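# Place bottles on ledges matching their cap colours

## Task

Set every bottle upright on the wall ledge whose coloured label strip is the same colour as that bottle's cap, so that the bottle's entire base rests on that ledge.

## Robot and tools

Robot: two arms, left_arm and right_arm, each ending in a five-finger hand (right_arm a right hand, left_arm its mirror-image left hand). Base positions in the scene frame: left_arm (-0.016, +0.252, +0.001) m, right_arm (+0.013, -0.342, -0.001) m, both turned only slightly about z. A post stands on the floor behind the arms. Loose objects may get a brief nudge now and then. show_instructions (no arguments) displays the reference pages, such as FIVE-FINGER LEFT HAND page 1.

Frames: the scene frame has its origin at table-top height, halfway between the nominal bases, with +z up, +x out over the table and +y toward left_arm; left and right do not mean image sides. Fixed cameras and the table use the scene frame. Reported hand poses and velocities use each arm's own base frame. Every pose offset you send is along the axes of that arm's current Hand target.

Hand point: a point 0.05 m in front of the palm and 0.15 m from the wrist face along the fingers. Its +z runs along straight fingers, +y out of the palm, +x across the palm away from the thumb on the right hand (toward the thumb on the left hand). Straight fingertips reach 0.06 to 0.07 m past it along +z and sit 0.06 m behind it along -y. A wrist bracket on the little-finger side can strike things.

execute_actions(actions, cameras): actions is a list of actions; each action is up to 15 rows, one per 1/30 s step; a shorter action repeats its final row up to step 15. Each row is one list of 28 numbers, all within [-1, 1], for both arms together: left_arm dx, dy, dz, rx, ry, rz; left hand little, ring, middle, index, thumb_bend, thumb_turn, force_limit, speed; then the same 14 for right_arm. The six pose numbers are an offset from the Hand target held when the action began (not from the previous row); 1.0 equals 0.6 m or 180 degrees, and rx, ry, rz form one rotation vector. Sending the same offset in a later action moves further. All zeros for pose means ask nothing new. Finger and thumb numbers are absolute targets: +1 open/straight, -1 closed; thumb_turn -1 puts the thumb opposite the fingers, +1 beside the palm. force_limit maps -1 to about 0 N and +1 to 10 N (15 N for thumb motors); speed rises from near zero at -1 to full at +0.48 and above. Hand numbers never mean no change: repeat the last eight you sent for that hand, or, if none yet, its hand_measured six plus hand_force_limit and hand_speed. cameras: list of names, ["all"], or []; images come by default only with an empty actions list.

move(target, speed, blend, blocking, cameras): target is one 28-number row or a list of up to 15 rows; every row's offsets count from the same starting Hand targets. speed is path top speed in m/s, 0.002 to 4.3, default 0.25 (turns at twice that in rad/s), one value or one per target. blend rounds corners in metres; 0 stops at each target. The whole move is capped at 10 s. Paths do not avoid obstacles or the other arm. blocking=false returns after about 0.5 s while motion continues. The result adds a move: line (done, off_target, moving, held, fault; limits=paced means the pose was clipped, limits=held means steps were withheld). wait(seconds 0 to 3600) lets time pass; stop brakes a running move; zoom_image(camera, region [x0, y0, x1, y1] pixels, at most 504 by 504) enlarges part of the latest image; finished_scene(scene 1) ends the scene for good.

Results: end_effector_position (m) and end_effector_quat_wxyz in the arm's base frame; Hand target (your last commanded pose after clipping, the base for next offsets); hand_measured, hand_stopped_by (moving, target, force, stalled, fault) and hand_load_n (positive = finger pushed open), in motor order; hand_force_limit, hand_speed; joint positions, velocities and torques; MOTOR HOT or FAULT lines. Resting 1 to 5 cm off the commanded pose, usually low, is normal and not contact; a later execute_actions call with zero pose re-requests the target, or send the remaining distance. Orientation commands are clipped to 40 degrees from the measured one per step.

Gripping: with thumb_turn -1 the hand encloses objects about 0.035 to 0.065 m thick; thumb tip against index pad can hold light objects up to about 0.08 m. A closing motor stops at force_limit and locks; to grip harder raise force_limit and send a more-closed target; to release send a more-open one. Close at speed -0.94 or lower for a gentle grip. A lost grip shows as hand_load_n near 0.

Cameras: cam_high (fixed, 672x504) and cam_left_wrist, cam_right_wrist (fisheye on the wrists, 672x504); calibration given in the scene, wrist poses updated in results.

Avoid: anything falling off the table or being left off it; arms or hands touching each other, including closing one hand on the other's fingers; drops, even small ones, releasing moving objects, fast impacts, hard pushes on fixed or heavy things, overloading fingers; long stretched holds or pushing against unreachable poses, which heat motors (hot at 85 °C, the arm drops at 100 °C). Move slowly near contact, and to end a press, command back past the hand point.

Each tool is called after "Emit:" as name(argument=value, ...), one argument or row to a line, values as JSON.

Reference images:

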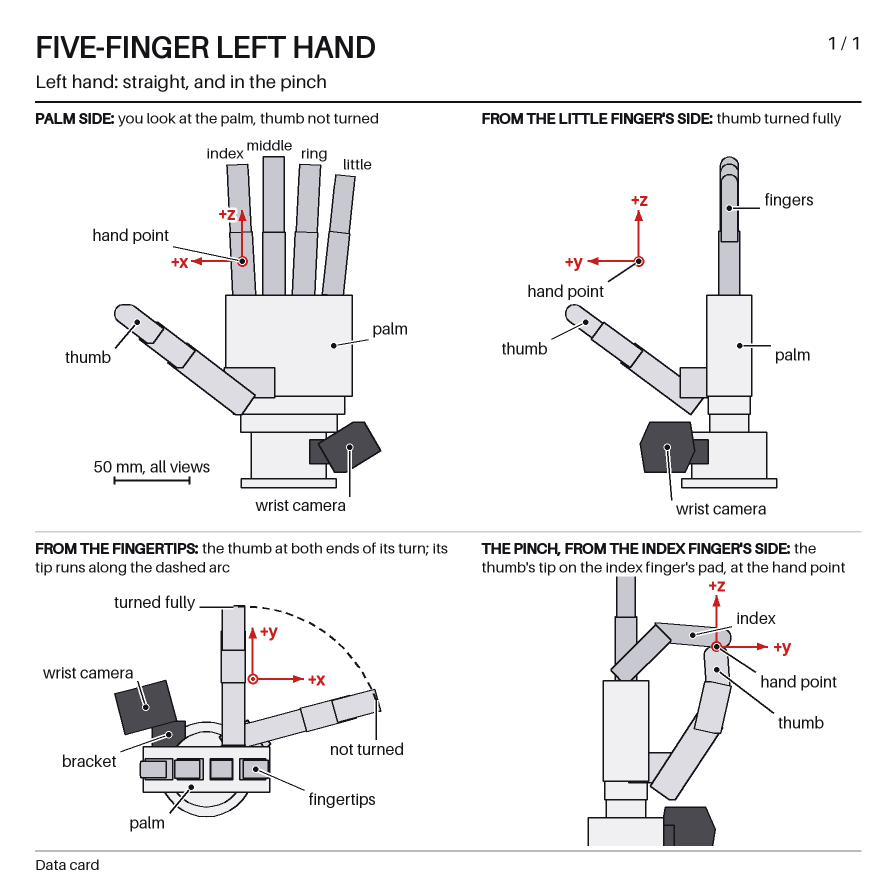

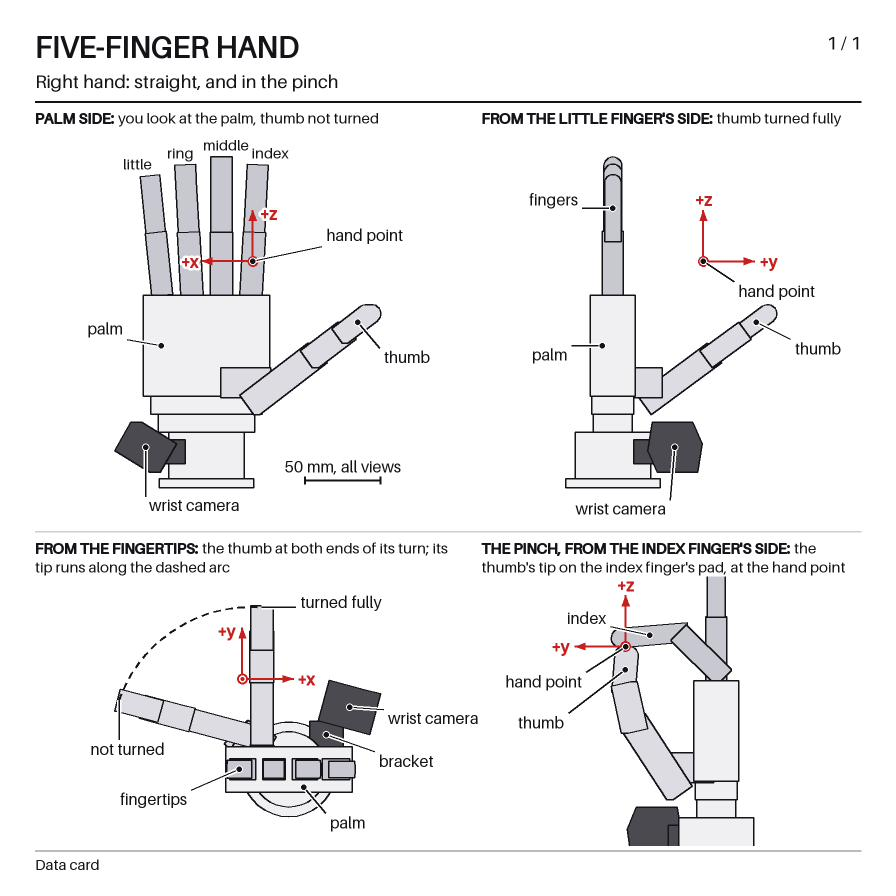

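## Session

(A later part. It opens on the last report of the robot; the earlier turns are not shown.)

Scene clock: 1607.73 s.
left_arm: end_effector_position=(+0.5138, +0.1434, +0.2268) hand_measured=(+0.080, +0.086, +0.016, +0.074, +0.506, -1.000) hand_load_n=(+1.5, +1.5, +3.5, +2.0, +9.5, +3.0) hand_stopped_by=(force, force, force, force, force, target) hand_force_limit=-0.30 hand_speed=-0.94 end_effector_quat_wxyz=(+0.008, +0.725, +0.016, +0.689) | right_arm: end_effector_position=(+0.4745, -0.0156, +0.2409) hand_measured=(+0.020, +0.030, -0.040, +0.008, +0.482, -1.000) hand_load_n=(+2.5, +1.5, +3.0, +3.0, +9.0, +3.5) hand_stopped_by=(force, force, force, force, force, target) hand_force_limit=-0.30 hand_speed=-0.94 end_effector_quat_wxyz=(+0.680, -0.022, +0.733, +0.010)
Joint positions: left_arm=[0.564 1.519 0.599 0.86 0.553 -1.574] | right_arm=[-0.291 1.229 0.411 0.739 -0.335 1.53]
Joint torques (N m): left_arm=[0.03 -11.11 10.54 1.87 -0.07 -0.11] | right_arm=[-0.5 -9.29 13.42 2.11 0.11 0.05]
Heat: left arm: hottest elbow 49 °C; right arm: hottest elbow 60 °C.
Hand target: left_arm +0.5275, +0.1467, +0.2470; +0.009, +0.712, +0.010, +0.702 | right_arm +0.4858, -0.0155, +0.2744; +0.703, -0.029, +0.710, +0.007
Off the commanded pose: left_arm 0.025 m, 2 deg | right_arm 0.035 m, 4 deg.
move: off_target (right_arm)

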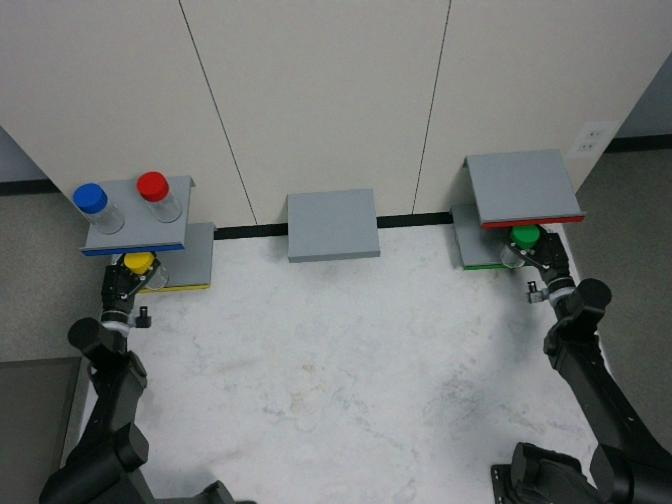

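Emit:
move(
  target=[0.0115,0.0055,0.1200,0,0,0,-0.4,-0.4,-0.4,-0.4,-0.1,-1,-0.3,-0.94,-0.0215,-0.0007,0.1582,0,0,0,-0.4,-0.4,-0.4,-0.4,-0.1,-1,-0.3,-0.94],
  speed=0.08,
  cameras=["all"],
)

Scene clock: 1616.67 s.
left_arm: end_effector_position=(+0.5844, +0.1441, +0.2300) hand_measured=(+0.080, +0.086, +0.016, +0.074, +0.506, -1.000) hand_load_n=(+1.5, +1.5, +4.0, +2.0, +9.5, +3.0) hand_stopped_by=(force, force, force, force, force, target) hand_force_limit=-0.30 hand_speed=-0.94 end_effector_quat_wxyz=(+0.006, +0.726, +0.016, +0.687) | right_arm: end_effector_position=(+0.5658, -0.0126, +0.2615) hand_measured=(+0.020, +0.030, -0.040, +0.008, +0.482, -1.000) hand_load_n=(+2.0, +1.5, +3.0, +3.0, +9.0, +3.5) hand_stopped_by=(force, force, force, force, force, target) hand_force_limit=-0.30 hand_speed=-0.94 end_effector_quat_wxyz=(+0.687, -0.025, +0.726, +0.006)
Joint positions: left_arm=[0.478 1.638 0.772 0.804 0.464 -1.574] | right_arm=[-0.215 1.428 0.652 0.719 -0.257 1.53]
Joint torques (N m): left_arm=[-0.26 -13.74 11.14 1.83 -0.09 -0.12] | right_arm=[-0.44 -11.05 14.11 2.14 0.13 0.06]
Heat: left arm: hottest elbow 49 °C; right arm: hottest elbow 59 °C.
Hand target: left_arm +0.5996, +0.1437, +0.2529; +0.009, +0.712, +0.010, +0.702 | right_arm +0.5808, -0.0108, +0.2863; +0.703, -0.029, +0.710, +0.007
Off the commanded pose: left_arm 0.027 m, 2 deg | right_arm 0.029 m, 3 deg.
move: off_target (left_arm, right_arm)
cam_left_wrist: T_world_to_cam=[[0.02421, 0.97027, 0.24079, -0.2067], [-0.49351, -0.19787, 0.84693, 0.11796], [0.8694, -0.13934, 0.47405, -0.47987]] pos_world=[0.48042, 0.15703, 0.17735]
cam_right_wrist: T_world_to_cam=[[-0.06359, 0.96962, -0.23622, 0.11362], [-0.46605, 0.18045, 0.86616, 0.04091], [0.88247, 0.16517, 0.44042, -0.495]] pos_world=[0.46312, -0.03579, 0.20942]

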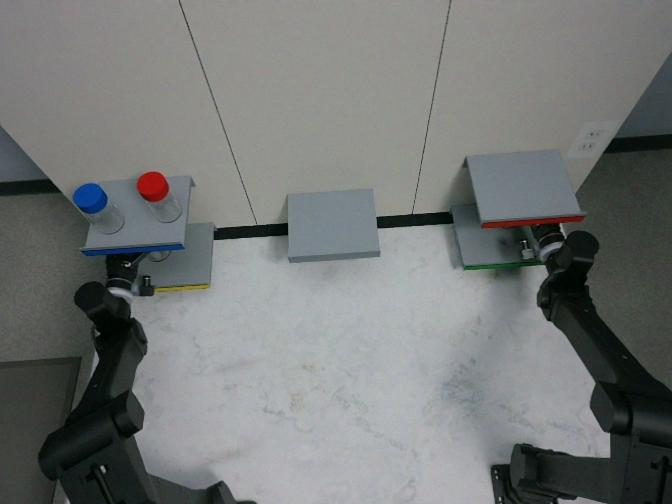

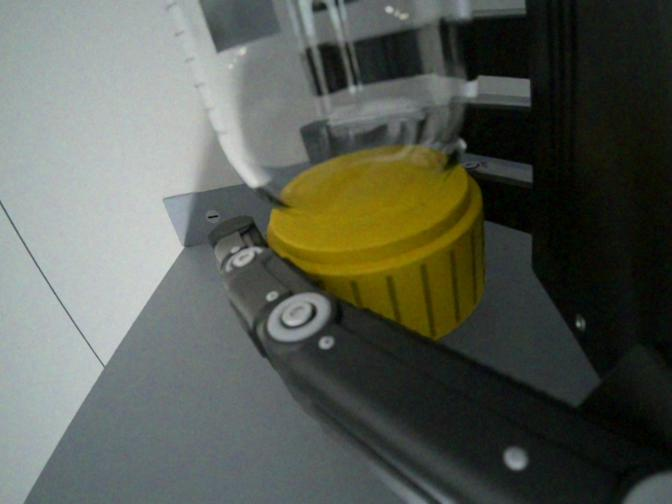

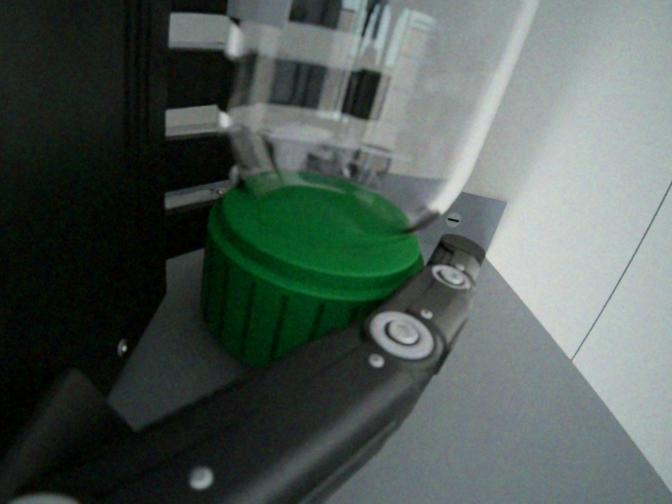

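Emit:
move(
  target=[-0.0667,-0.0018,0.0010,0,0,0,-0.4,-0.4,-0.4,-0.4,-0.1,-1,-0.3,-0.94,0.0832,0.0026,0.0008,0,0,0,-0.4,-0.4,-0.4,-0.4,-0.1,-1,-0.3,-0.94],
  speed=0.08,
  cameras=["all"],
)

Scene clock: 1633.23 s.
left_arm: end_effector_position=(+0.5904, +0.1472, +0.1916) hand_measured=(+0.080, +0.086, +0.016, +0.074, +0.506, -1.000) hand_load_n=(+1.5, +1.5, +3.5, +2.0, +9.5, +3.0) hand_stopped_by=(force, force, force, force, force, target) hand_force_limit=-0.30 hand_speed=-0.94 end_effector_quat_wxyz=(+0.009, +0.732, +0.019, +0.681) | right_arm: end_effector_position=(+0.5781, -0.0155, +0.2260) hand_measured=(+0.020, +0.030, -0.040, +0.008, +0.482, -1.000) hand_load_n=(+2.0, +1.5, +3.5, +3.0, +9.0, +3.5) hand_stopped_by=(force, force, force, force, force, target) hand_force_limit=-0.30 hand_speed=-0.94 end_effector_quat_wxyz=(+0.691, -0.025, +0.723, +0.004)
Joint positions: left_arm=[0.478 1.738 0.772 0.886 0.464 -1.574] | right_arm=[-0.215 1.557 0.652 0.857 -0.255 1.53]
Joint torques (N m): left_arm=[0.38 -14.74 8.49 3.49 -0.07 -0.12] | right_arm=[-0.44 -12.4 9.06 3.45 0.13 0.06]
Heat: left arm: hottest elbow 50 °C; right arm: hottest elbow 58 °C.
Hand target: left_arm +0.5997, +0.1437, +0.2129; +0.009, +0.712, +0.010, +0.702 | right_arm +0.5807, -0.0107, +0.2363; +0.703, -0.029, +0.710, +0.007
Off the commanded pose: left_arm 0.023 m, 3 deg | right_arm 0.012 m, 2 deg.
move: off_target (left_arm, right_arm)
cam_left_wrist: T_world_to_cam=[[0.02809, 0.97228, 0.23212, -0.20155], [-0.47958, -0.19063, 0.85654, 0.143], [0.87705, -0.13538, 0.46093, -0.46903]] pos_world=[0.4856, 0.15972, 0.14049]
cam_right_wrist: T_world_to_cam=[[-0.06, 0.96922, -0.23877, 0.10738], [-0.47353, 0.18294, 0.86157, 0.08326], [0.87873, 0.16476, 0.44798, -0.4893]] pos_world=[0.47583, -0.03869, 0.17311]

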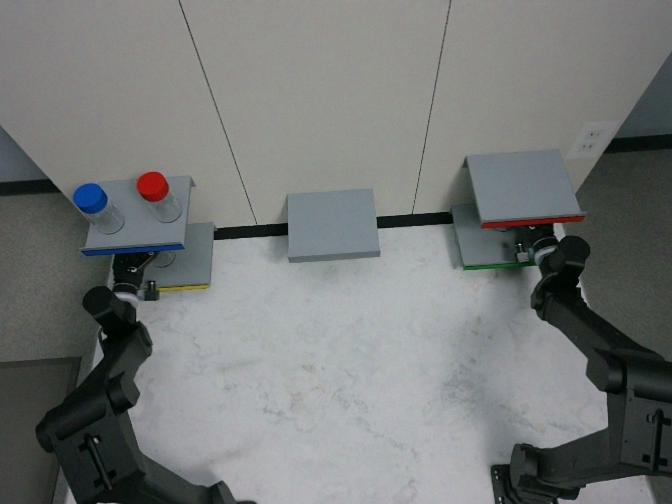

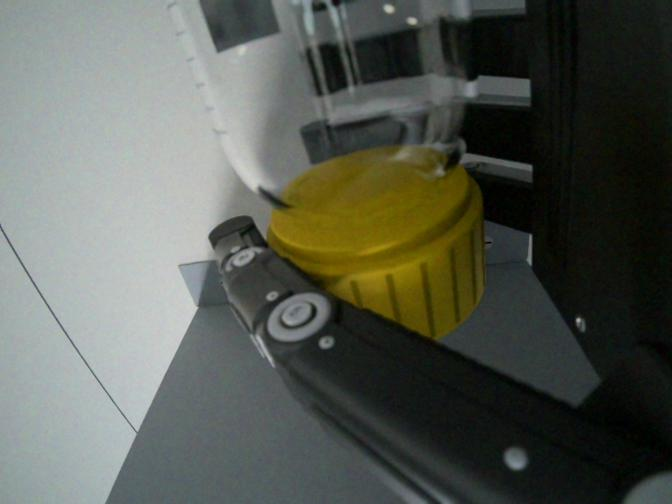

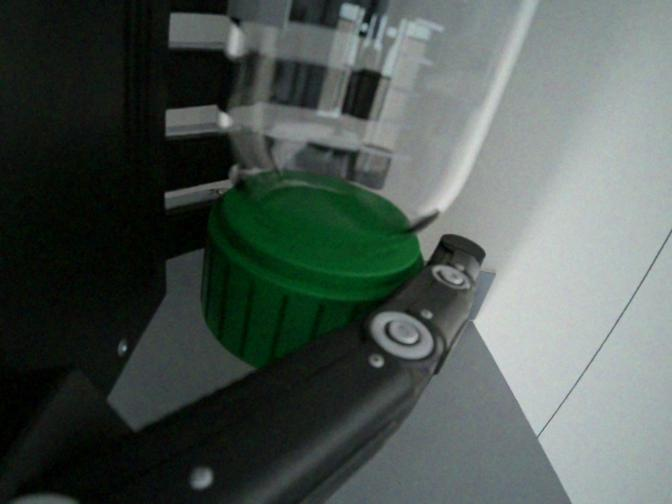

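Emit:
move(
  target=[-0.0133,-0.0004,0.0002,0,0.014,0,-0.4,-0.4,-0.4,-0.4,-0.1,-1,-0.3,-0.94,0.0366,0.0011,0.0003,0,-0.008,0,-0.4,-0.4,-0.4,-0.4,-0.1,-1,-0.3,-0.94],
  speed=0.06,
  cameras=["cam_left_wrist","cam_right_wrist"],
)

Scene clock: 1643.00 s.
left_arm: end_effector_position=(+0.5920, +0.1488, +0.1852) hand_measured=(+0.080, +0.086, +0.016, +0.074, +0.506, -1.000) hand_load_n=(+1.5, +1.5, +3.5, +2.0, +9.5, +3.0) hand_stopped_by=(force, force, force, force, force, target) hand_force_limit=-0.30 hand_speed=-0.94 end_effector_quat_wxyz=(+0.006, +0.716, +0.017, +0.698) | right_arm: end_effector_position=(+0.5779, -0.0155, +0.2031) hand_measured=(+0.020, +0.030, -0.040, +0.008, +0.482, -1.000) hand_load_n=(+2.0, +1.5, +3.0, +3.0, +9.0, +3.5) hand_stopped_by=(force, force, force, force, force, target) hand_force_limit=-0.30 hand_speed=-0.94 end_effector_quat_wxyz=(+0.699, -0.027, +0.715, +0.002)
Joint positions: left_arm=[0.478 1.793 0.774 0.992 0.462 -1.591] | right_arm=[-0.215 1.642 0.635 0.983 -0.255 1.53]
Joint torques (N m): left_arm=[0.15 -14.68 7.69 3.33 -0.11 -0.16] | right_arm=[-0.44 -12.98 8.39 3.44 0.11 0.12]
Heat: left arm: hottest elbow 49 °C; right arm: hottest elbow 57 °C.
Hand target: left_arm +0.5997, +0.1437, +0.2049; +0.009, +0.697, +0.010, +0.717 | right_arm +0.5807, -0.0107, +0.2143; +0.712, -0.028, +0.701, +0.007
Off the commanded pose: left_arm 0.022 m, 3 deg | right_arm 0.012 m, 2 deg.
move: off_target (left_arm, right_arm)
cam_left_wrist: T_world_to_cam=[[0.01483, 0.97061, 0.24019, -0.19511], [-0.51837, -0.19795, 0.83193, 0.17818], [0.85503, -0.13684, 0.5002, -0.46127]] pos_world=[0.48966, 0.16152, 0.12935]
cam_right_wrist: T_world_to_cam=[[-0.05422, 0.96797, -0.24516, 0.09976], [-0.49401, 0.18737, 0.84903, 0.11731], [0.86777, 0.16714, 0.46802, -0.47651]] pos_world=[0.47686, -0.0389, 0.14787]

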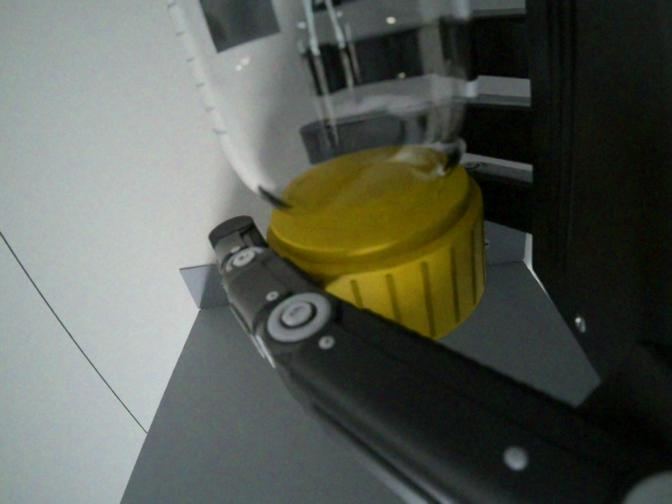

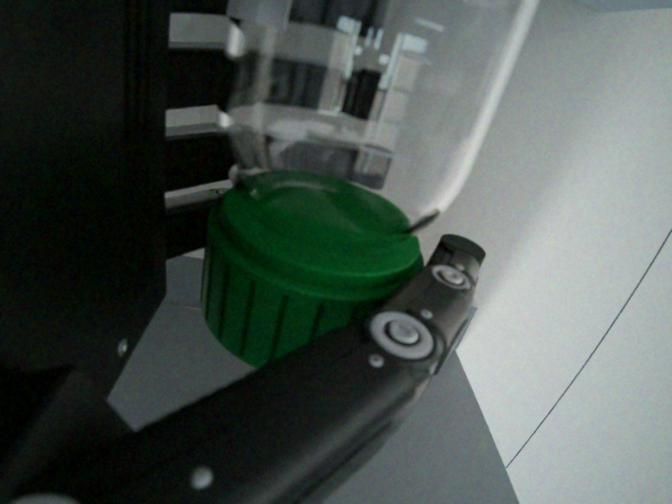

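Emit:
move(
  target=[-0.0110,0,0,0,0,0,-0.4,-0.4,-0.4,-0.4,-0.1,-1,-0.3,-0.94,0.0083,0,0,0,0,0,-0.4,-0.4,-0.4,-0.4,-0.1,-1,-0.3,-0.94],
  speed=0.04,
)

Emit:
move(
  target=[-0.0083,0,0,0,0,0,-0.4,-0.4,-0.4,-0.4,-0.1,-1,-0.3,-0.94,0.0083,0,0,0,0,0,-0.4,-0.4,-0.4,-0.4,-0.1,-1,-0.3,-0.94],
  speed=0.04,
)

Scene clock: 1653.17 s.
left_arm: end_effector_position=(+0.5921, +0.1489, +0.1827) hand_measured=(+0.080, +0.086, +0.016, +0.074, +0.506, -1.000) hand_load_n=(+1.0, +1.0, +4.0, +2.0, +9.5, +3.0) hand_stopped_by=(force, force, force, force, force, target) hand_force_limit=-0.30 hand_speed=-0.94 end_effector_quat_wxyz=(+0.005, +0.713, +0.016, +0.701) | right_arm: end_effector_position=(+0.5783, -0.0156, +0.2006) hand_measured=(+0.020, +0.030, -0.040, +0.008, +0.482, -1.000) hand_load_n=(+2.0, +1.5, +3.0, +3.0, +9.0, +3.5) hand_stopped_by=(force, force, force, force, force, target) hand_force_limit=-0.30 hand_speed=-0.94 end_effector_quat_wxyz=(+0.701, -0.027, +0.713, +0.002)
Joint positions: left_arm=[0.478 1.805 0.774 1.011 0.462 -1.592] | right_arm=[-0.215 1.654 0.635 1 -0.255 1.53]
Joint torques (N m): left_arm=[0.09 -14.39 7.5 3.4 -0.11 -0.13] | right_arm=[-0.5 -12.86 8.1 3.45 0.1 0.12]
Heat: left arm: hottest elbow 48 °C; right arm: hottest elbow 56 °C.
Hand target: left_arm +0.5999, +0.1436, +0.1983; +0.009, +0.697, +0.010, +0.717 | right_arm +0.5807, -0.0109, +0.2094; +0.712, -0.028, +0.701, +0.007
Off the commanded pose: left_arm 0.018 m, 3 deg | right_arm 0.010 m, 2 deg.
move: off_target (left_arm)

Scene clock: 1654.07 s.
left_arm: end_effector_position=(+0.5919, +0.1489, +0.1829) hand_measured=(+0.080, +0.086, +0.016, +0.074, +0.506, -1.000) hand_load_n=(+1.0, +1.0, +4.0, +2.0, +9.5, +3.5) hand_stopped_by=(force, force, force, force, force, target) hand_force_limit=-0.30 hand_speed=-0.94 end_effector_quat_wxyz=(+0.004, +0.709, +0.016, +0.705) | right_arm: end_effector_position=(+0.5782, -0.0148, +0.2002) hand_measured=(+0.020, +0.030, -0.040, +0.008, +0.482, -1.000) hand_load_n=(+2.0, +2.0, +3.0, +3.0, +9.5, +4.0) hand_stopped_by=(force, force, force, force, force, target) hand_force_limit=-0.30 hand_speed=-0.94 end_effector_quat_wxyz=(+0.704, -0.029, +0.710, +0.003)
Joint positions: left_arm=[0.478 1.813 0.774 1.031 0.462 -1.595] | right_arm=[-0.215 1.663 0.635 1.018 -0.26 1.532]
Joint torques (N m): left_arm=[0.15 -14.27 7.34 3.17 -0.1 -0.12] | right_arm=[-0.44 -12.28 7.87 3.36 0.09 0.11]
Heat: left arm: hottest elbow 48 °C; right arm: hottest elbow 56 °C.
Hand target: left_arm +0.6000, +0.1434, +0.1933; +0.009, +0.697, +0.010, +0.717 | right_arm +0.5808, -0.0110, +0.2044; +0.712, -0.028, +0.701, +0.007
Off the commanded pose: left_arm 0.014 m, 2 deg | right_arm 0.006 m, 1 deg.
move: off_target (left_arm)

Emit:
wait(
  seconds=0.1,
  cameras=["cam_high"],
)

Emit:
zoom_image(
  camera="cam_high",
  region=[100, 210, 200, 310],
)

Emit:
zoom_image(
  camera="cam_high",
  region=[470, 190, 570, 290],
)

Scene clock: 1660.30 s.
left_arm: end_effector_position=(+0.5919, +0.1489, +0.1829) hand_measured=(+0.080, +0.086, +0.016, +0.074, +0.506, -1.000) hand_load_n=(+1.0, +1.0, +3.5, +2.5, +9.5, +3.0) hand_stopped_by=(force, force, force, force, force, target) hand_force_limit=-0.30 hand_speed=-0.94 end_effector_quat_wxyz=(+0.004, +0.709, +0.016, +0.705) | right_arm: end_effector_position=(+0.5782, -0.0148, +0.2002) hand_measured=(+0.020, +0.030, -0.040, +0.008, +0.482, -1.000) hand_load_n=(+2.0, +1.5, +3.0, +2.5, +9.5, +3.5) hand_stopped_by=(force, force, force, force, force, target) hand_force_limit=-0.30 hand_speed=-0.94 end_effector_quat_wxyz=(+0.704, -0.029, +0.710, +0.003)
Joint positions: left_arm=[0.478 1.813 0.774 1.031 0.462 -1.595] | right_arm=[-0.215 1.663 0.635 1.018 -0.26 1.532]
Joint torques (N m): left_arm=[-0.26 -14.33 7.43 3.21 -0.1 -0.12] | right_arm=[-0.44 -12.28 7.87 3.36 0.09 0.11]
Heat: left arm: hottest elbow 48 °C; right arm: hottest elbow 55 °C.
Hand target: left_arm +0.6000, +0.1434, +0.1933; +0.009, +0.697, +0.010, +0.717 | right_arm +0.5808, -0.0110, +0.2044; +0.712, -0.028, +0.701, +0.007
Off the commanded pose: left_arm 0.014 m, 2 deg | right_arm 0.006 m, 1 deg.
wait: 0.10 s; at rest from the start

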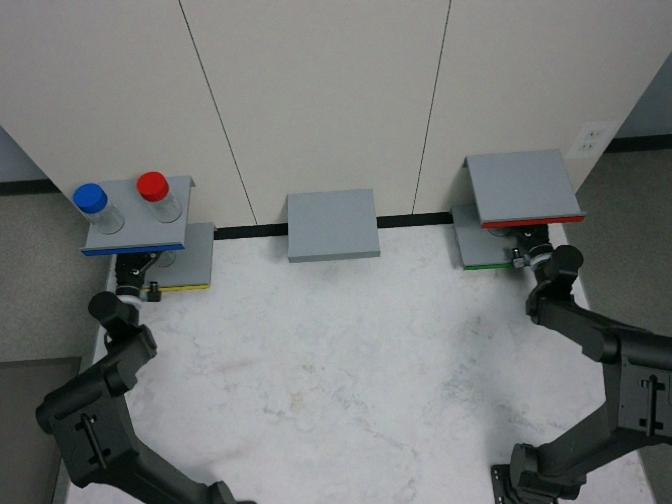

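Scaled by 5.040 from the camera's image (finer frame: 960x720).

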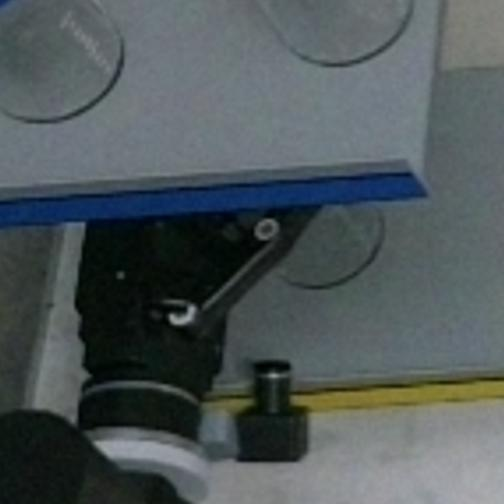

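Scaled by 5.040 from the camera's image (finer frame: 960x720).

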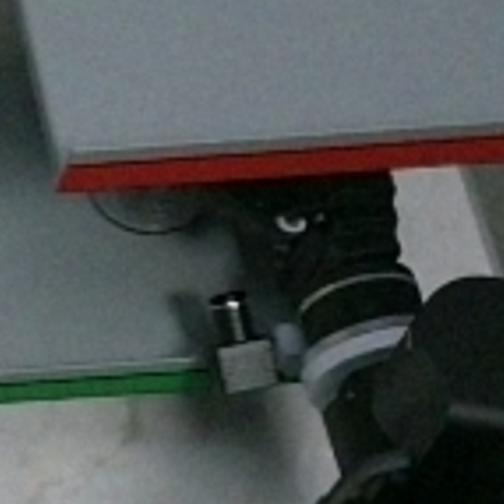

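Emit:
move(
  target=[0,0,0,0,-0.007,0,-0.4,-0.4,-0.4,-0.4,-0.1,-1,-0.3,-0.94,0,0,0,0,0.004,0,-0.4,-0.4,-0.4,-0.4,-0.1,-1,-0.3,-0.94],
  speed=0.03,
  cameras=["cam_left_wrist","cam_right_wrist"],
)

Scene clock: 1672.07 s.
left_arm: end_effector_position=(+0.5920, +0.1490, +0.1826) hand_measured=(+0.080, +0.086, +0.016, +0.074, +0.506, -1.000) hand_load_n=(+0.5, +1.0, +3.5, +2.0, +9.5, +3.5) hand_stopped_by=(force, force, force, force, force, target) hand_force_limit=-0.30 hand_speed=-0.94 end_effector_quat_wxyz=(+0.004, +0.710, +0.016, +0.704) | right_arm: end_effector_position=(+0.5782, -0.0148, +0.2002) hand_measured=(+0.020, +0.030, -0.040, +0.008, +0.482, -1.000) hand_load_n=(+2.0, +1.5, +3.0, +3.0, +9.0, +4.0) hand_stopped_by=(force, force, force, force, force, target) hand_force_limit=-0.30 hand_speed=-0.94 end_effector_quat_wxyz=(+0.704, -0.029, +0.710, +0.003)
Joint positions: left_arm=[0.478 1.813 0.774 1.03 0.462 -1.595] | right_arm=[-0.215 1.663 0.635 1.018 -0.26 1.532]
Joint torques (N m): left_arm=[-0.09 -16.09 7.45 1.47 -0.08 -0.01] | right_arm=[-0.44 -13.27 7.9 2.4 0.11 0.08]
Heat: left arm: hottest elbow 47 °C; right arm: hottest elbow 54 °C.
Hand target: left_arm +0.6000, +0.1434, +0.1933; +0.009, +0.704, +0.010, +0.710 | right_arm +0.5808, -0.0110, +0.2044; +0.708, -0.029, +0.706, +0.007
Off the commanded pose: left_arm 0.014 m, 1 deg | right_arm 0.006 m, 1 deg.
move: off_target (left_arm)
cam_left_wrist: T_world_to_cam=[[0.01076, 0.96969, 0.2441, -0.19274], [-0.5319, -0.20116, 0.82257, 0.19059], [0.84674, -0.13868, 0.51362, -0.4572]] pos_world=[0.49058, 0.16183, 0.1251]
cam_right_wrist: T_world_to_cam=[[-0.05536, 0.96738, -0.24721, 0.09952], [-0.50624, 0.18621, 0.84205, 0.12828], [0.86062, 0.17177, 0.47941, -0.47365]] pos_world=[0.47808, -0.03881, 0.14366]

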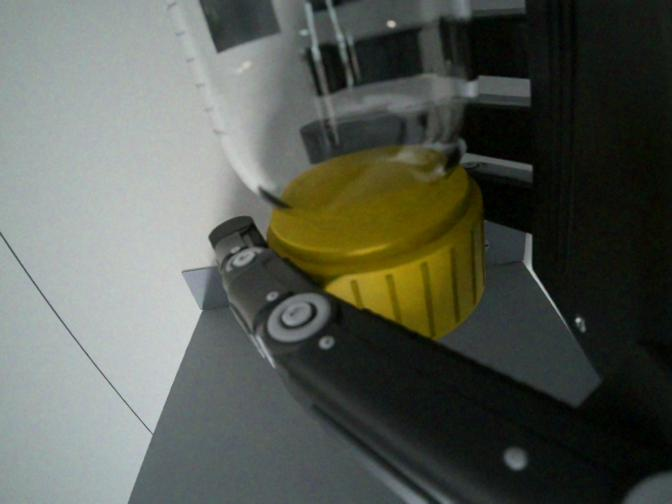

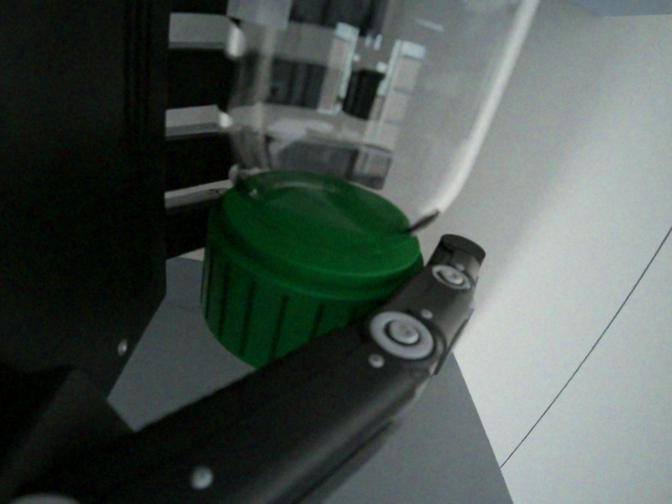

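Emit:
move(
  target=[0,0,0,0,0,0,0.15,0.15,0.12,0.12,0.6,-1,-0.3,-0.9,0,0,0,0,0,0,0.15,0.15,0.12,0.12,0.6,-1,-0.3,-0.9],
  speed=0.03,
  cameras=["cam_left_wrist","cam_right_wrist"],
)

Scene clock: 1690.00 s.
left_arm: end_effector_position=(+0.5929, +0.1438, +0.1823) hand_measured=(+0.150, +0.150, +0.120, +0.120, +0.600, -1.000) hand_load_n=(+0.0, +0.0, +0.0, +0.0, +0.0, -0.5) hand_stopped_by=(target, target, target, target, target, target) hand_force_limit=-0.30 hand_speed=-0.90 end_effector_quat_wxyz=(+0.008, +0.710, +0.012, +0.704) | right_arm: end_effector_position=(+0.5782, -0.0157, +0.2002) hand_measured=(+0.150, +0.150, +0.120, +0.120, +0.600, -1.000) hand_load_n=(+0.5, +0.0, +0.0, +0.0, +0.0, +0.0) hand_stopped_by=(target, target, target, target, target, target) hand_force_limit=-0.30 hand_speed=-0.90 end_effector_quat_wxyz=(+0.704, -0.029, +0.710, +0.002)
Joint positions: left_arm=[0.471 1.813 0.774 1.028 0.465 -1.595] | right_arm=[-0.216 1.663 0.635 1.018 -0.26 1.532]
Joint torques (N m): left_arm=[0.32 -15.74 7.46 1.55 -0.05 -0.01] | right_arm=[-0.5 -13.33 7.92 2.39 0.11 0.08]
Heat: left arm: hottest elbow 46 °C; right arm: hottest elbow 52 °C.
Hand target: left_arm +0.6000, +0.1434, +0.1933; +0.009, +0.704, +0.010, +0.710 | right_arm +0.5808, -0.0110, +0.2044; +0.708, -0.029, +0.706, +0.007
Off the commanded pose: left_arm 0.013 m, 1 deg | right_arm 0.007 m, 1 deg.
move: done
cam_left_wrist: T_world_to_cam=[[0.02152, 0.96967, 0.24347, -0.19397], [-0.53295, -0.19491, 0.82339, 0.1899], [0.84587, -0.14748, 0.5126, -0.45659]] pos_world=[0.49159, 0.15776, 0.12491]
cam_right_wrist: T_world_to_cam=[[-0.05388, 0.96746, -0.24723, 0.09949], [-0.50594, 0.187, 0.84205, 0.1283], [0.86088, 0.17045, 0.4794, -0.4737]] pos_world=[0.47808, -0.0395, 0.14366]

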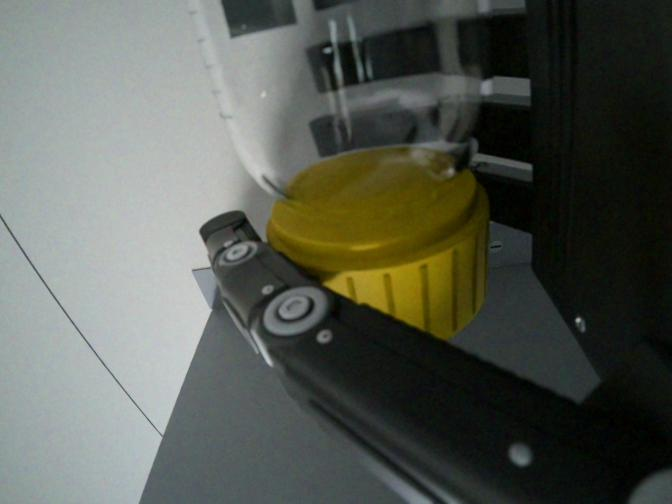

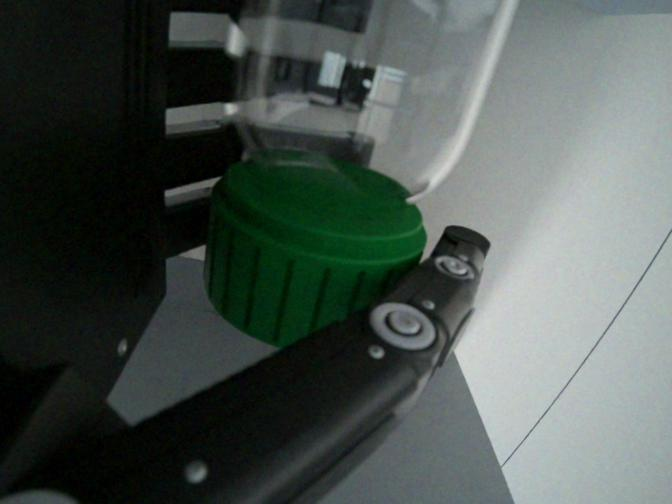

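Emit:
move(
  target=[
    [0,0,0,0,0,0,0.6,0.6,0.6,0.6,1,-1,-0.3,-0.6,0,0,0,0,0,0,0.6,0.6,0.6,0.6,1,-1,-0.3,-0.6],
    [0,-0.003,-0.02,0,0,0,1,1,1,1,1,-1,-0.3,-0.6,0,-0.003,-0.02,0,0,0,1,1,1,1,1,-1,-0.3,-0.6],
  ],
  speed=0.05,
  cameras=["cam_left_wrist","cam_right_wrist"],
)

Scene clock: 1700.60 s.
left_arm: end_effector_position=(+0.5897, +0.1412, +0.1778) hand_measured=(+1.000, +1.000, +1.000, +1.000, +1.000, -1.000) hand_load_n=(+0.0, +0.0, +0.0, +0.0, +0.0, +0.0) hand_stopped_by=(target, target, target, target, target, target) hand_force_limit=-0.30 hand_speed=-0.60 end_effector_quat_wxyz=(+0.012, +0.714, +0.012, +0.700) | right_arm: end_effector_position=(+0.5704, -0.0137, +0.1919) hand_measured=(+1.000, +1.000, +1.000, +1.000, +1.000, -1.000) hand_load_n=(+0.0, +0.0, +0.0, +0.0, +0.0, -0.5) hand_stopped_by=(target, target, target, target, target, target) hand_force_limit=-0.30 hand_speed=-0.60 end_effector_quat_wxyz=(+0.697, -0.028, +0.717, +0.005)
Joint positions: left_arm=[0.471 1.813 0.763 1.028 0.471 -1.595] | right_arm=[-0.216 1.658 0.611 1.018 -0.261 1.532]
Joint torques (N m): left_arm=[1.49 -17.26 5.79 2.09 0.05 -0.01] | right_arm=[-1.49 -14.56 7.16 2.85 -0.18 0.05]
Heat: left arm: hottest elbow 45 °C; right arm: hottest elbow 52 °C.
Hand target: left_arm +0.5880, +0.1452, +0.1932; +0.009, +0.704, +0.010, +0.710 | right_arm +0.5689, -0.0134, +0.2044; +0.708, -0.029, +0.706, +0.007
Off the commanded pose: left_arm 0.016 m, 2 deg | right_arm 0.013 m, 2 deg.
move: off_target (left_arm, right_arm); target 2's new numbers were sent with left_arm's hand 0.016 m and 2 deg from that target
cam_left_wrist: T_world_to_cam=[[0.02974, 0.97072, 0.23838, -0.19437], [-0.52624, -0.18755, 0.82939, 0.18519], [0.84981, -0.15011, 0.50526, -0.45263]] pos_world=[0.48789, 0.15547, 0.12143]
cam_right_wrist: T_world_to_cam=[[-0.06007, 0.96844, -0.24192, 0.09769], [-0.48972, 0.18259, 0.85254, 0.1197], [0.86981, 0.16968, 0.4633, -0.46535]] pos_world=[0.46925, -0.0375, 0.13718]

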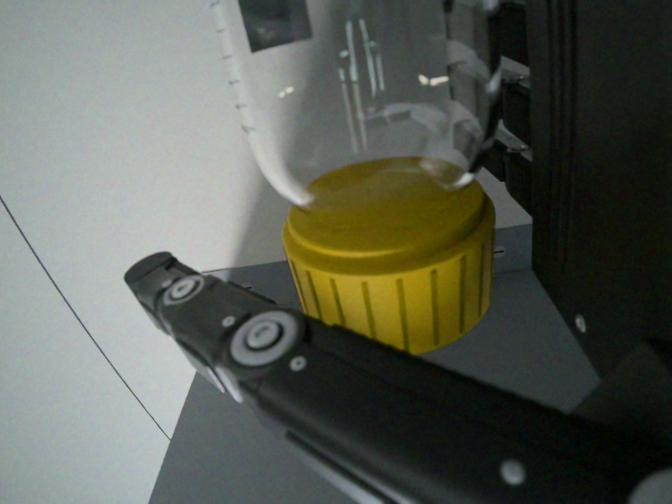

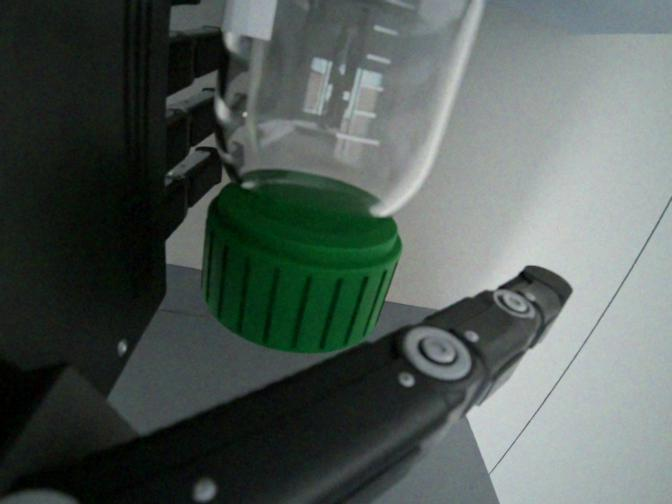

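Emit:
move(
  target=[0.0583,-0.0034,0.0005,0,0,0,1,1,1,1,1,-1,-0.3,-0.6,-0.0667,-0.0071,0,0,0,0,1,1,1,1,1,-1,-0.3,-0.6],
  speed=0.06,
  cameras=["cam_left_wrist","cam_right_wrist"],
)

Scene clock: 1713.53 s.
left_arm: end_effector_position=(+0.5868, +0.1380, +0.2085) hand_measured=(+1.000, +1.000, +1.000, +1.000, +1.000, -1.000) hand_load_n=(+0.0, +0.5, +0.0, +0.0, +0.0, -0.5) hand_stopped_by=(target, target, target, target, target, target) hand_force_limit=-0.30 hand_speed=-0.60 end_effector_quat_wxyz=(+0.015, +0.715, +0.010, +0.699) | right_arm: end_effector_position=(+0.5633, -0.0108, +0.2256) hand_measured=(+1.000, +1.000, +1.000, +1.000, +1.000, -1.000) hand_load_n=(+0.0, +0.0, +0.0, +0.0, +0.0, -0.5) hand_stopped_by=(target, target, target, target, target, target) hand_force_limit=-0.30 hand_speed=-0.60 end_effector_quat_wxyz=(+0.696, -0.030, +0.717, +0.008)
Joint positions: left_arm=[0.469 1.723 0.763 0.935 0.476 -1.595] | right_arm=[-0.216 1.54 0.611 0.899 -0.269 1.532]
Joint torques (N m): left_arm=[2.2 -16.44 7.86 1.57 0.09 0.03] | right_arm=[-1.55 -13.57 10.54 1.85 -0.21 0.05]
Heat: left arm: hottest elbow 45 °C; right arm: hottest elbow 51 °C.
Hand target: left_arm +0.5880, +0.1482, +0.2281; +0.009, +0.704, +0.010, +0.710 | right_arm +0.5690, -0.0165, +0.2445; +0.708, -0.029, +0.706, +0.007
Off the commanded pose: left_arm 0.022 m, 2 deg | right_arm 0.021 m, 2 deg.
move: off_target (left_arm, right_arm)
cam_left_wrist: T_world_to_cam=[[0.03638, 0.97088, 0.2368, -0.20203], [-0.52513, -0.18303, 0.83111, 0.15613], [0.85024, -0.15459, 0.50318, -0.46535]] pos_world=[0.485, 0.15279, 0.15224]
cam_right_wrist: T_world_to_cam=[[-0.06786, 0.96808, -0.24127, 0.10683], [-0.48991, 0.17833, 0.85334, 0.08678], [0.86913, 0.17611, 0.46217, -0.47462]] pos_world=[0.46226, -0.03531, 0.17108]

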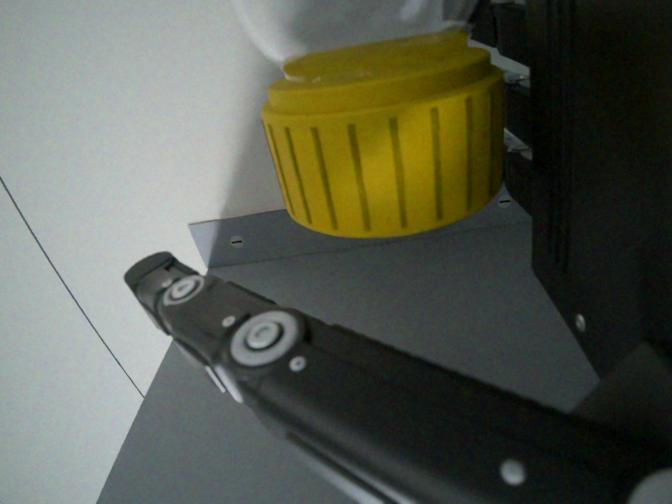

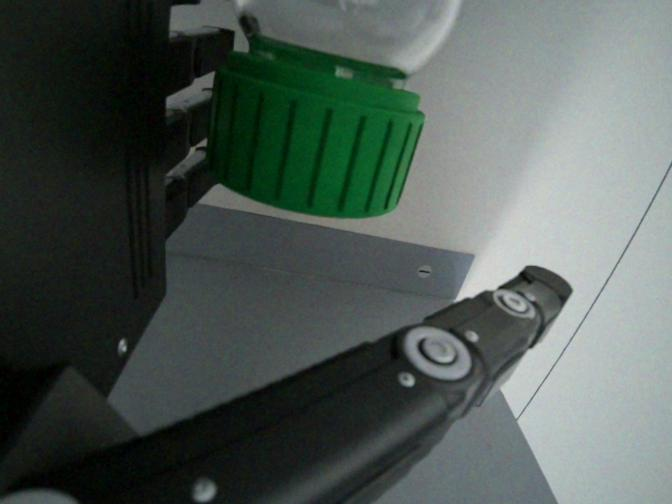

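Emit:
move(
  target=[
    [0,-0.010,0,0,0,0,1,1,1,1,1,-1,-0.3,-0.6,0,-0.009,0,0,0,0,1,1,1,1,1,-1,-0.3,-0.6],
    [0,-0.010,-0.2833,0,0,0,1,1,1,1,1,-1,-0.3,-0.6,0,-0.009,-0.2833,0,0,0,1,1,1,1,1,-1,-0.3,-0.6],
  ],
  speed=[0.06,0.15],
  cameras=["cam_high"],
)

Emit:
zoom_image(
  camera="cam_high",
  region=[60, 150, 240, 330],
)

Scene clock: 1734.77 s.
left_arm: end_effector_position=(+0.4208, +0.1524, +0.2133) hand_measured=(+1.000, +1.000, +1.000, +1.000, +1.000, -1.000) hand_load_n=(+0.0, +0.0, +0.0, +0.0, +0.0, +0.0) hand_stopped_by=(target, target, target, target, target, target) hand_force_limit=-0.30 hand_speed=-0.60 end_effector_quat_wxyz=(+0.017, +0.716, +0.018, +0.698) | right_arm: end_effector_position=(+0.4012, -0.0300, +0.2405) hand_measured=(+1.000, +1.000, +1.000, +1.000, +1.000, -1.000) hand_load_n=(+0.0, +0.0, +0.0, +0.0, +0.0, -0.5) hand_stopped_by=(target, target, target, target, target, target) hand_force_limit=-0.30 hand_speed=-0.60 end_effector_quat_wxyz=(+0.706, -0.030, +0.708, +0.004)
Joint positions: left_arm=[0.753 1.436 0.406 0.995 0.752 -1.595] | right_arm=[-0.445 1.079 0.243 0.833 -0.493 1.532]
Joint torques (N m): left_arm=[1.85 -10.64 5.71 2.78 0.09 -0.05] | right_arm=[-1.55 -6.18 8.79 1.77 -0.2 0.06]
Heat: left arm: hottest elbow 45 °C; right arm: hottest elbow 53 °C.
Hand target: left_arm +0.4180, +0.1538, +0.2266; +0.009, +0.704, +0.010, +0.710 | right_arm +0.3995, -0.0304, +0.2444; +0.708, -0.029, +0.706, +0.007
Off the commanded pose: left_arm 0.014 m, 2 deg | right_arm 0.004 m, 1 deg.
move: off_target (left_arm)

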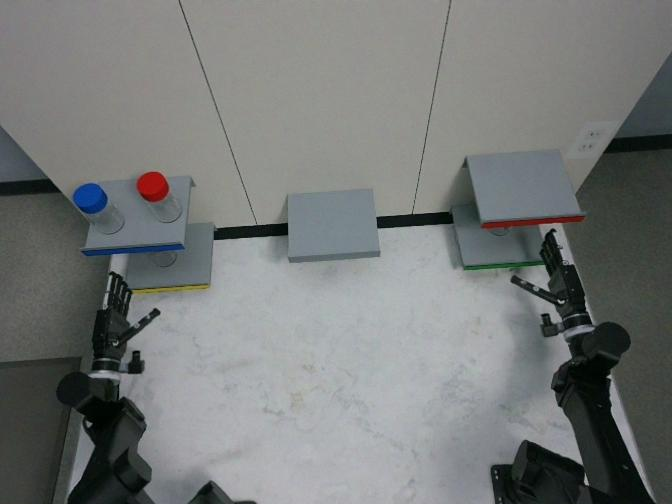

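Scaled by 2.800 from the camera's image (finer frame: 960x720).

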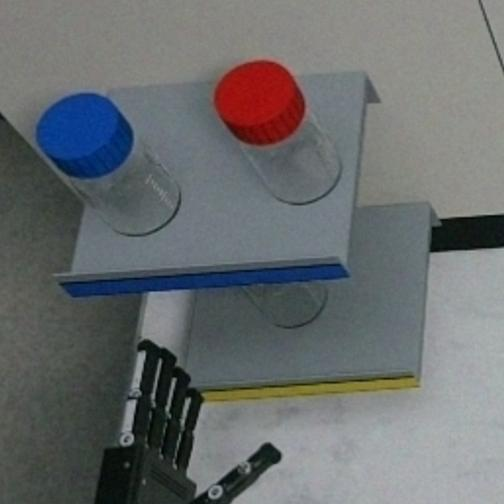

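Emit:
move(
  target=[
    [0,0,-0.0833,0,0,0,1,1,1,1,0.8,-1,-0.3,-0.6,0,0,-0.0833,0,0,0,1,1,1,1,0.8,-1,-0.3,-0.6],
    [0.3712,0.1733,-0.0803,0,0,0,1,1,1,1,0.8,-1,-0.3,-0.6,-0.1742,0.2328,-0.0878,0,0,0,1,1,1,1,0.8,-1,-0.3,-0.6],
    [0.3705,0.1735,0.0030,0,0,0,1,1,1,1,0.8,-1,-0.3,-0.6,-0.1742,0.2328,-0.0878,0,0,0,1,1,1,1,0.8,-1,-0.3,-0.6],
  ],
  speed=0.2,
  blend=[0.015,0.015,0],
  cameras=["all"],
)

Scene clock: 1773.40 s.
left_arm: end_effector_position=(+0.4171, +0.0604, +0.4126) hand_measured=(+1.000, +1.000, +1.000, +1.000, +0.800, -1.000) hand_load_n=(+0.0, +0.0, +0.0, -0.5, +0.0, +0.0) hand_stopped_by=(target, target, target, target, target, target) hand_force_limit=-0.30 hand_speed=-0.60 end_effector_quat_wxyz=(+0.020, +0.729, +0.030, +0.683) | right_arm: end_effector_position=(+0.3355, +0.1080, +0.3174) hand_measured=(+1.000, +1.000, +1.000, +1.000, +0.800, -1.000) hand_load_n=(+0.5, +0.0, +0.0, +0.0, +0.0, +0.0) hand_stopped_by=(target, target, target, target, target, target) hand_force_limit=-0.30 hand_speed=-0.60 end_effector_quat_wxyz=(+0.697, -0.031, +0.717, +0.006)
Joint positions: left_arm=[0.486 0.765 0.645 0.047 0.473 -1.607] | right_arm=[0.252 0.375 0.281 0.064 0.199 1.542]
Joint torques (N m): left_arm=[0.09 -3.55 14.48 3.03 -0.09 0.08] | right_arm=[-0.44 1.2 16.84 1.99 0.2 -0.06]
Heat: left arm: hottest elbow 43 °C; right arm: hottest elbow 53 °C.
Hand target: left_arm +0.4184, +0.0556, +0.4516; +0.009, +0.704, +0.010, +0.710 | right_arm +0.3395, +0.1095, +0.3445; +0.708, -0.029, +0.706, +0.007
Off the commanded pose: left_arm 0.039 m, 5 deg | right_arm 0.027 m, 2 deg.
move: off_target (left_arm, right_arm)
cam_left_wrist: T_world_to_cam=[[0.02594, 0.97913, 0.20158, -0.15048], [-0.48472, -0.16404, 0.85915, -0.14654], [0.87428, -0.12, 0.47035, -0.43434]] pos_world=[0.31261, 0.07118, 0.36052]
cam_right_wrist: T_world_to_cam=[[-0.0675, 0.96727, -0.24459, -0.00046], [-0.49089, 0.18123, 0.85217, -0.12393], [0.8686, 0.17759, 0.46259, -0.34001]] pos_world=[0.23447, 0.08329, 0.26278]

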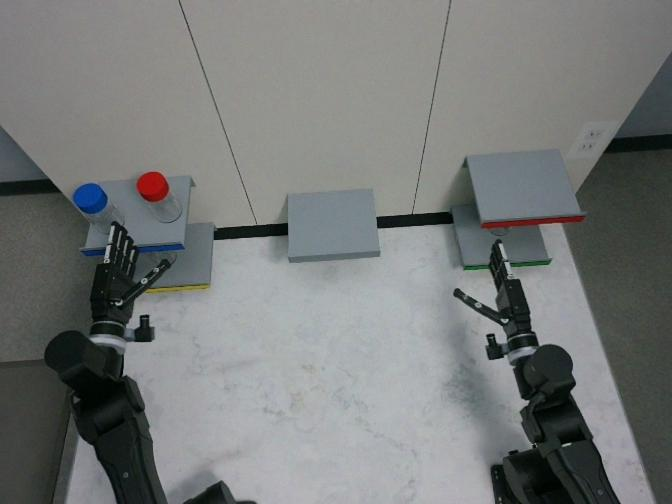

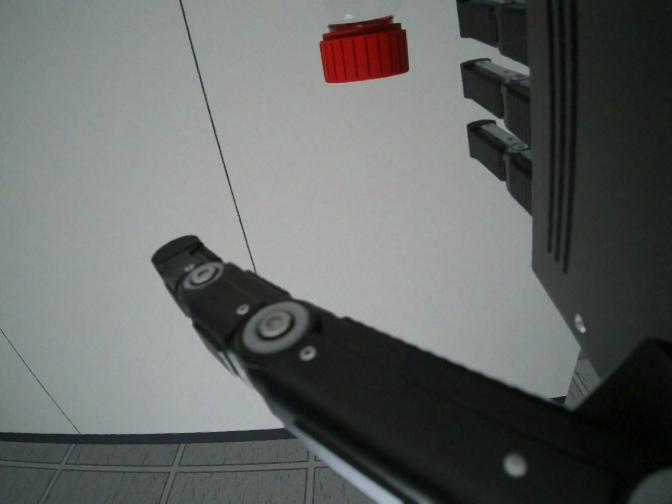

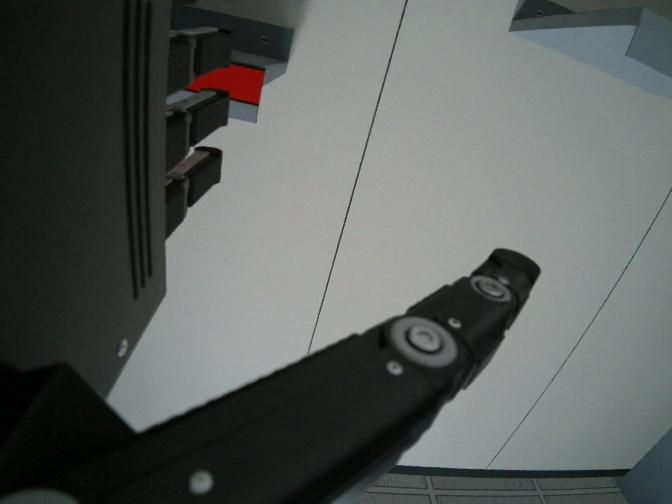

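Emit:
move(
  target=[0.0353,-0.0088,0.1837,0,0,0,1,1,1,1,0.8,-1,-0.3,-0.6,0,0,0,0,0,0,1,1,1,1,0.8,-1,-0.3,-0.6],
  speed=0.15,
  cameras=["cam_left_wrist"],
)

Scene clock: 1786.97 s.
left_arm: end_effector_position=(+0.5216, +0.0660, +0.4400) hand_measured=(+1.000, +1.000, +1.000, +1.000, +0.800, -1.000) hand_load_n=(+0.0, +0.0, +0.0, -0.5, +0.0, +0.0) hand_stopped_by=(target, target, target, target, target, target) hand_force_limit=-0.30 hand_speed=-0.60 end_effector_quat_wxyz=(+0.016, +0.726, +0.024, +0.687) | right_arm: end_effector_position=(+0.3355, +0.1080, +0.3174) hand_measured=(+1.000, +1.000, +1.000, +1.000, +0.800, -1.000) hand_load_n=(+0.0, +0.0, +0.0, +0.0, +0.0, -0.5) hand_stopped_by=(target, target, target, target, target, target) hand_force_limit=-0.30 hand_speed=-0.60 end_effector_quat_wxyz=(+0.697, -0.031, +0.717, +0.006)
Joint positions: left_arm=[0.362 1.068 0.874 0.134 0.352 -1.606] | right_arm=[0.252 0.375 0.281 0.064 0.199 1.542]
Joint torques (N m): left_arm=[0.15 -7.06 14.41 3.03 -0.12 0.11] | right_arm=[-0.44 1.2 16.83 1.98 0.19 -0.06]
Heat: left arm: hottest elbow 49 °C; right arm: hottest elbow 61 °C.
Hand target: left_arm +0.5284, +0.0617, +0.4735; +0.009, +0.704, +0.010, +0.710 | right_arm +0.3395, +0.1095, +0.3445; +0.708, -0.029, +0.706, +0.007
Off the commanded pose: left_arm 0.034 m, 4 deg | right_arm 0.027 m, 2 deg.
move: off_target (left_arm)
cam_left_wrist: T_world_to_cam=[[0.02735, 0.97598, 0.21612, -0.1712], [-0.49318, -0.17488, 0.85217, -0.1102], [0.8695, -0.12989, 0.47655, -0.53742]] pos_world=[0.41762, 0.07801, 0.38701]

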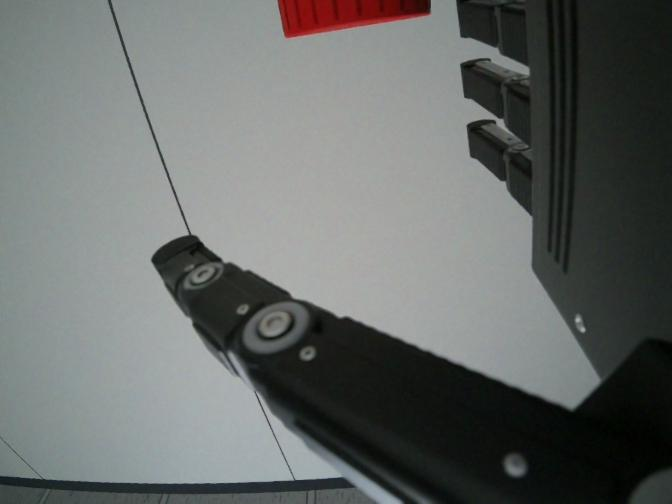

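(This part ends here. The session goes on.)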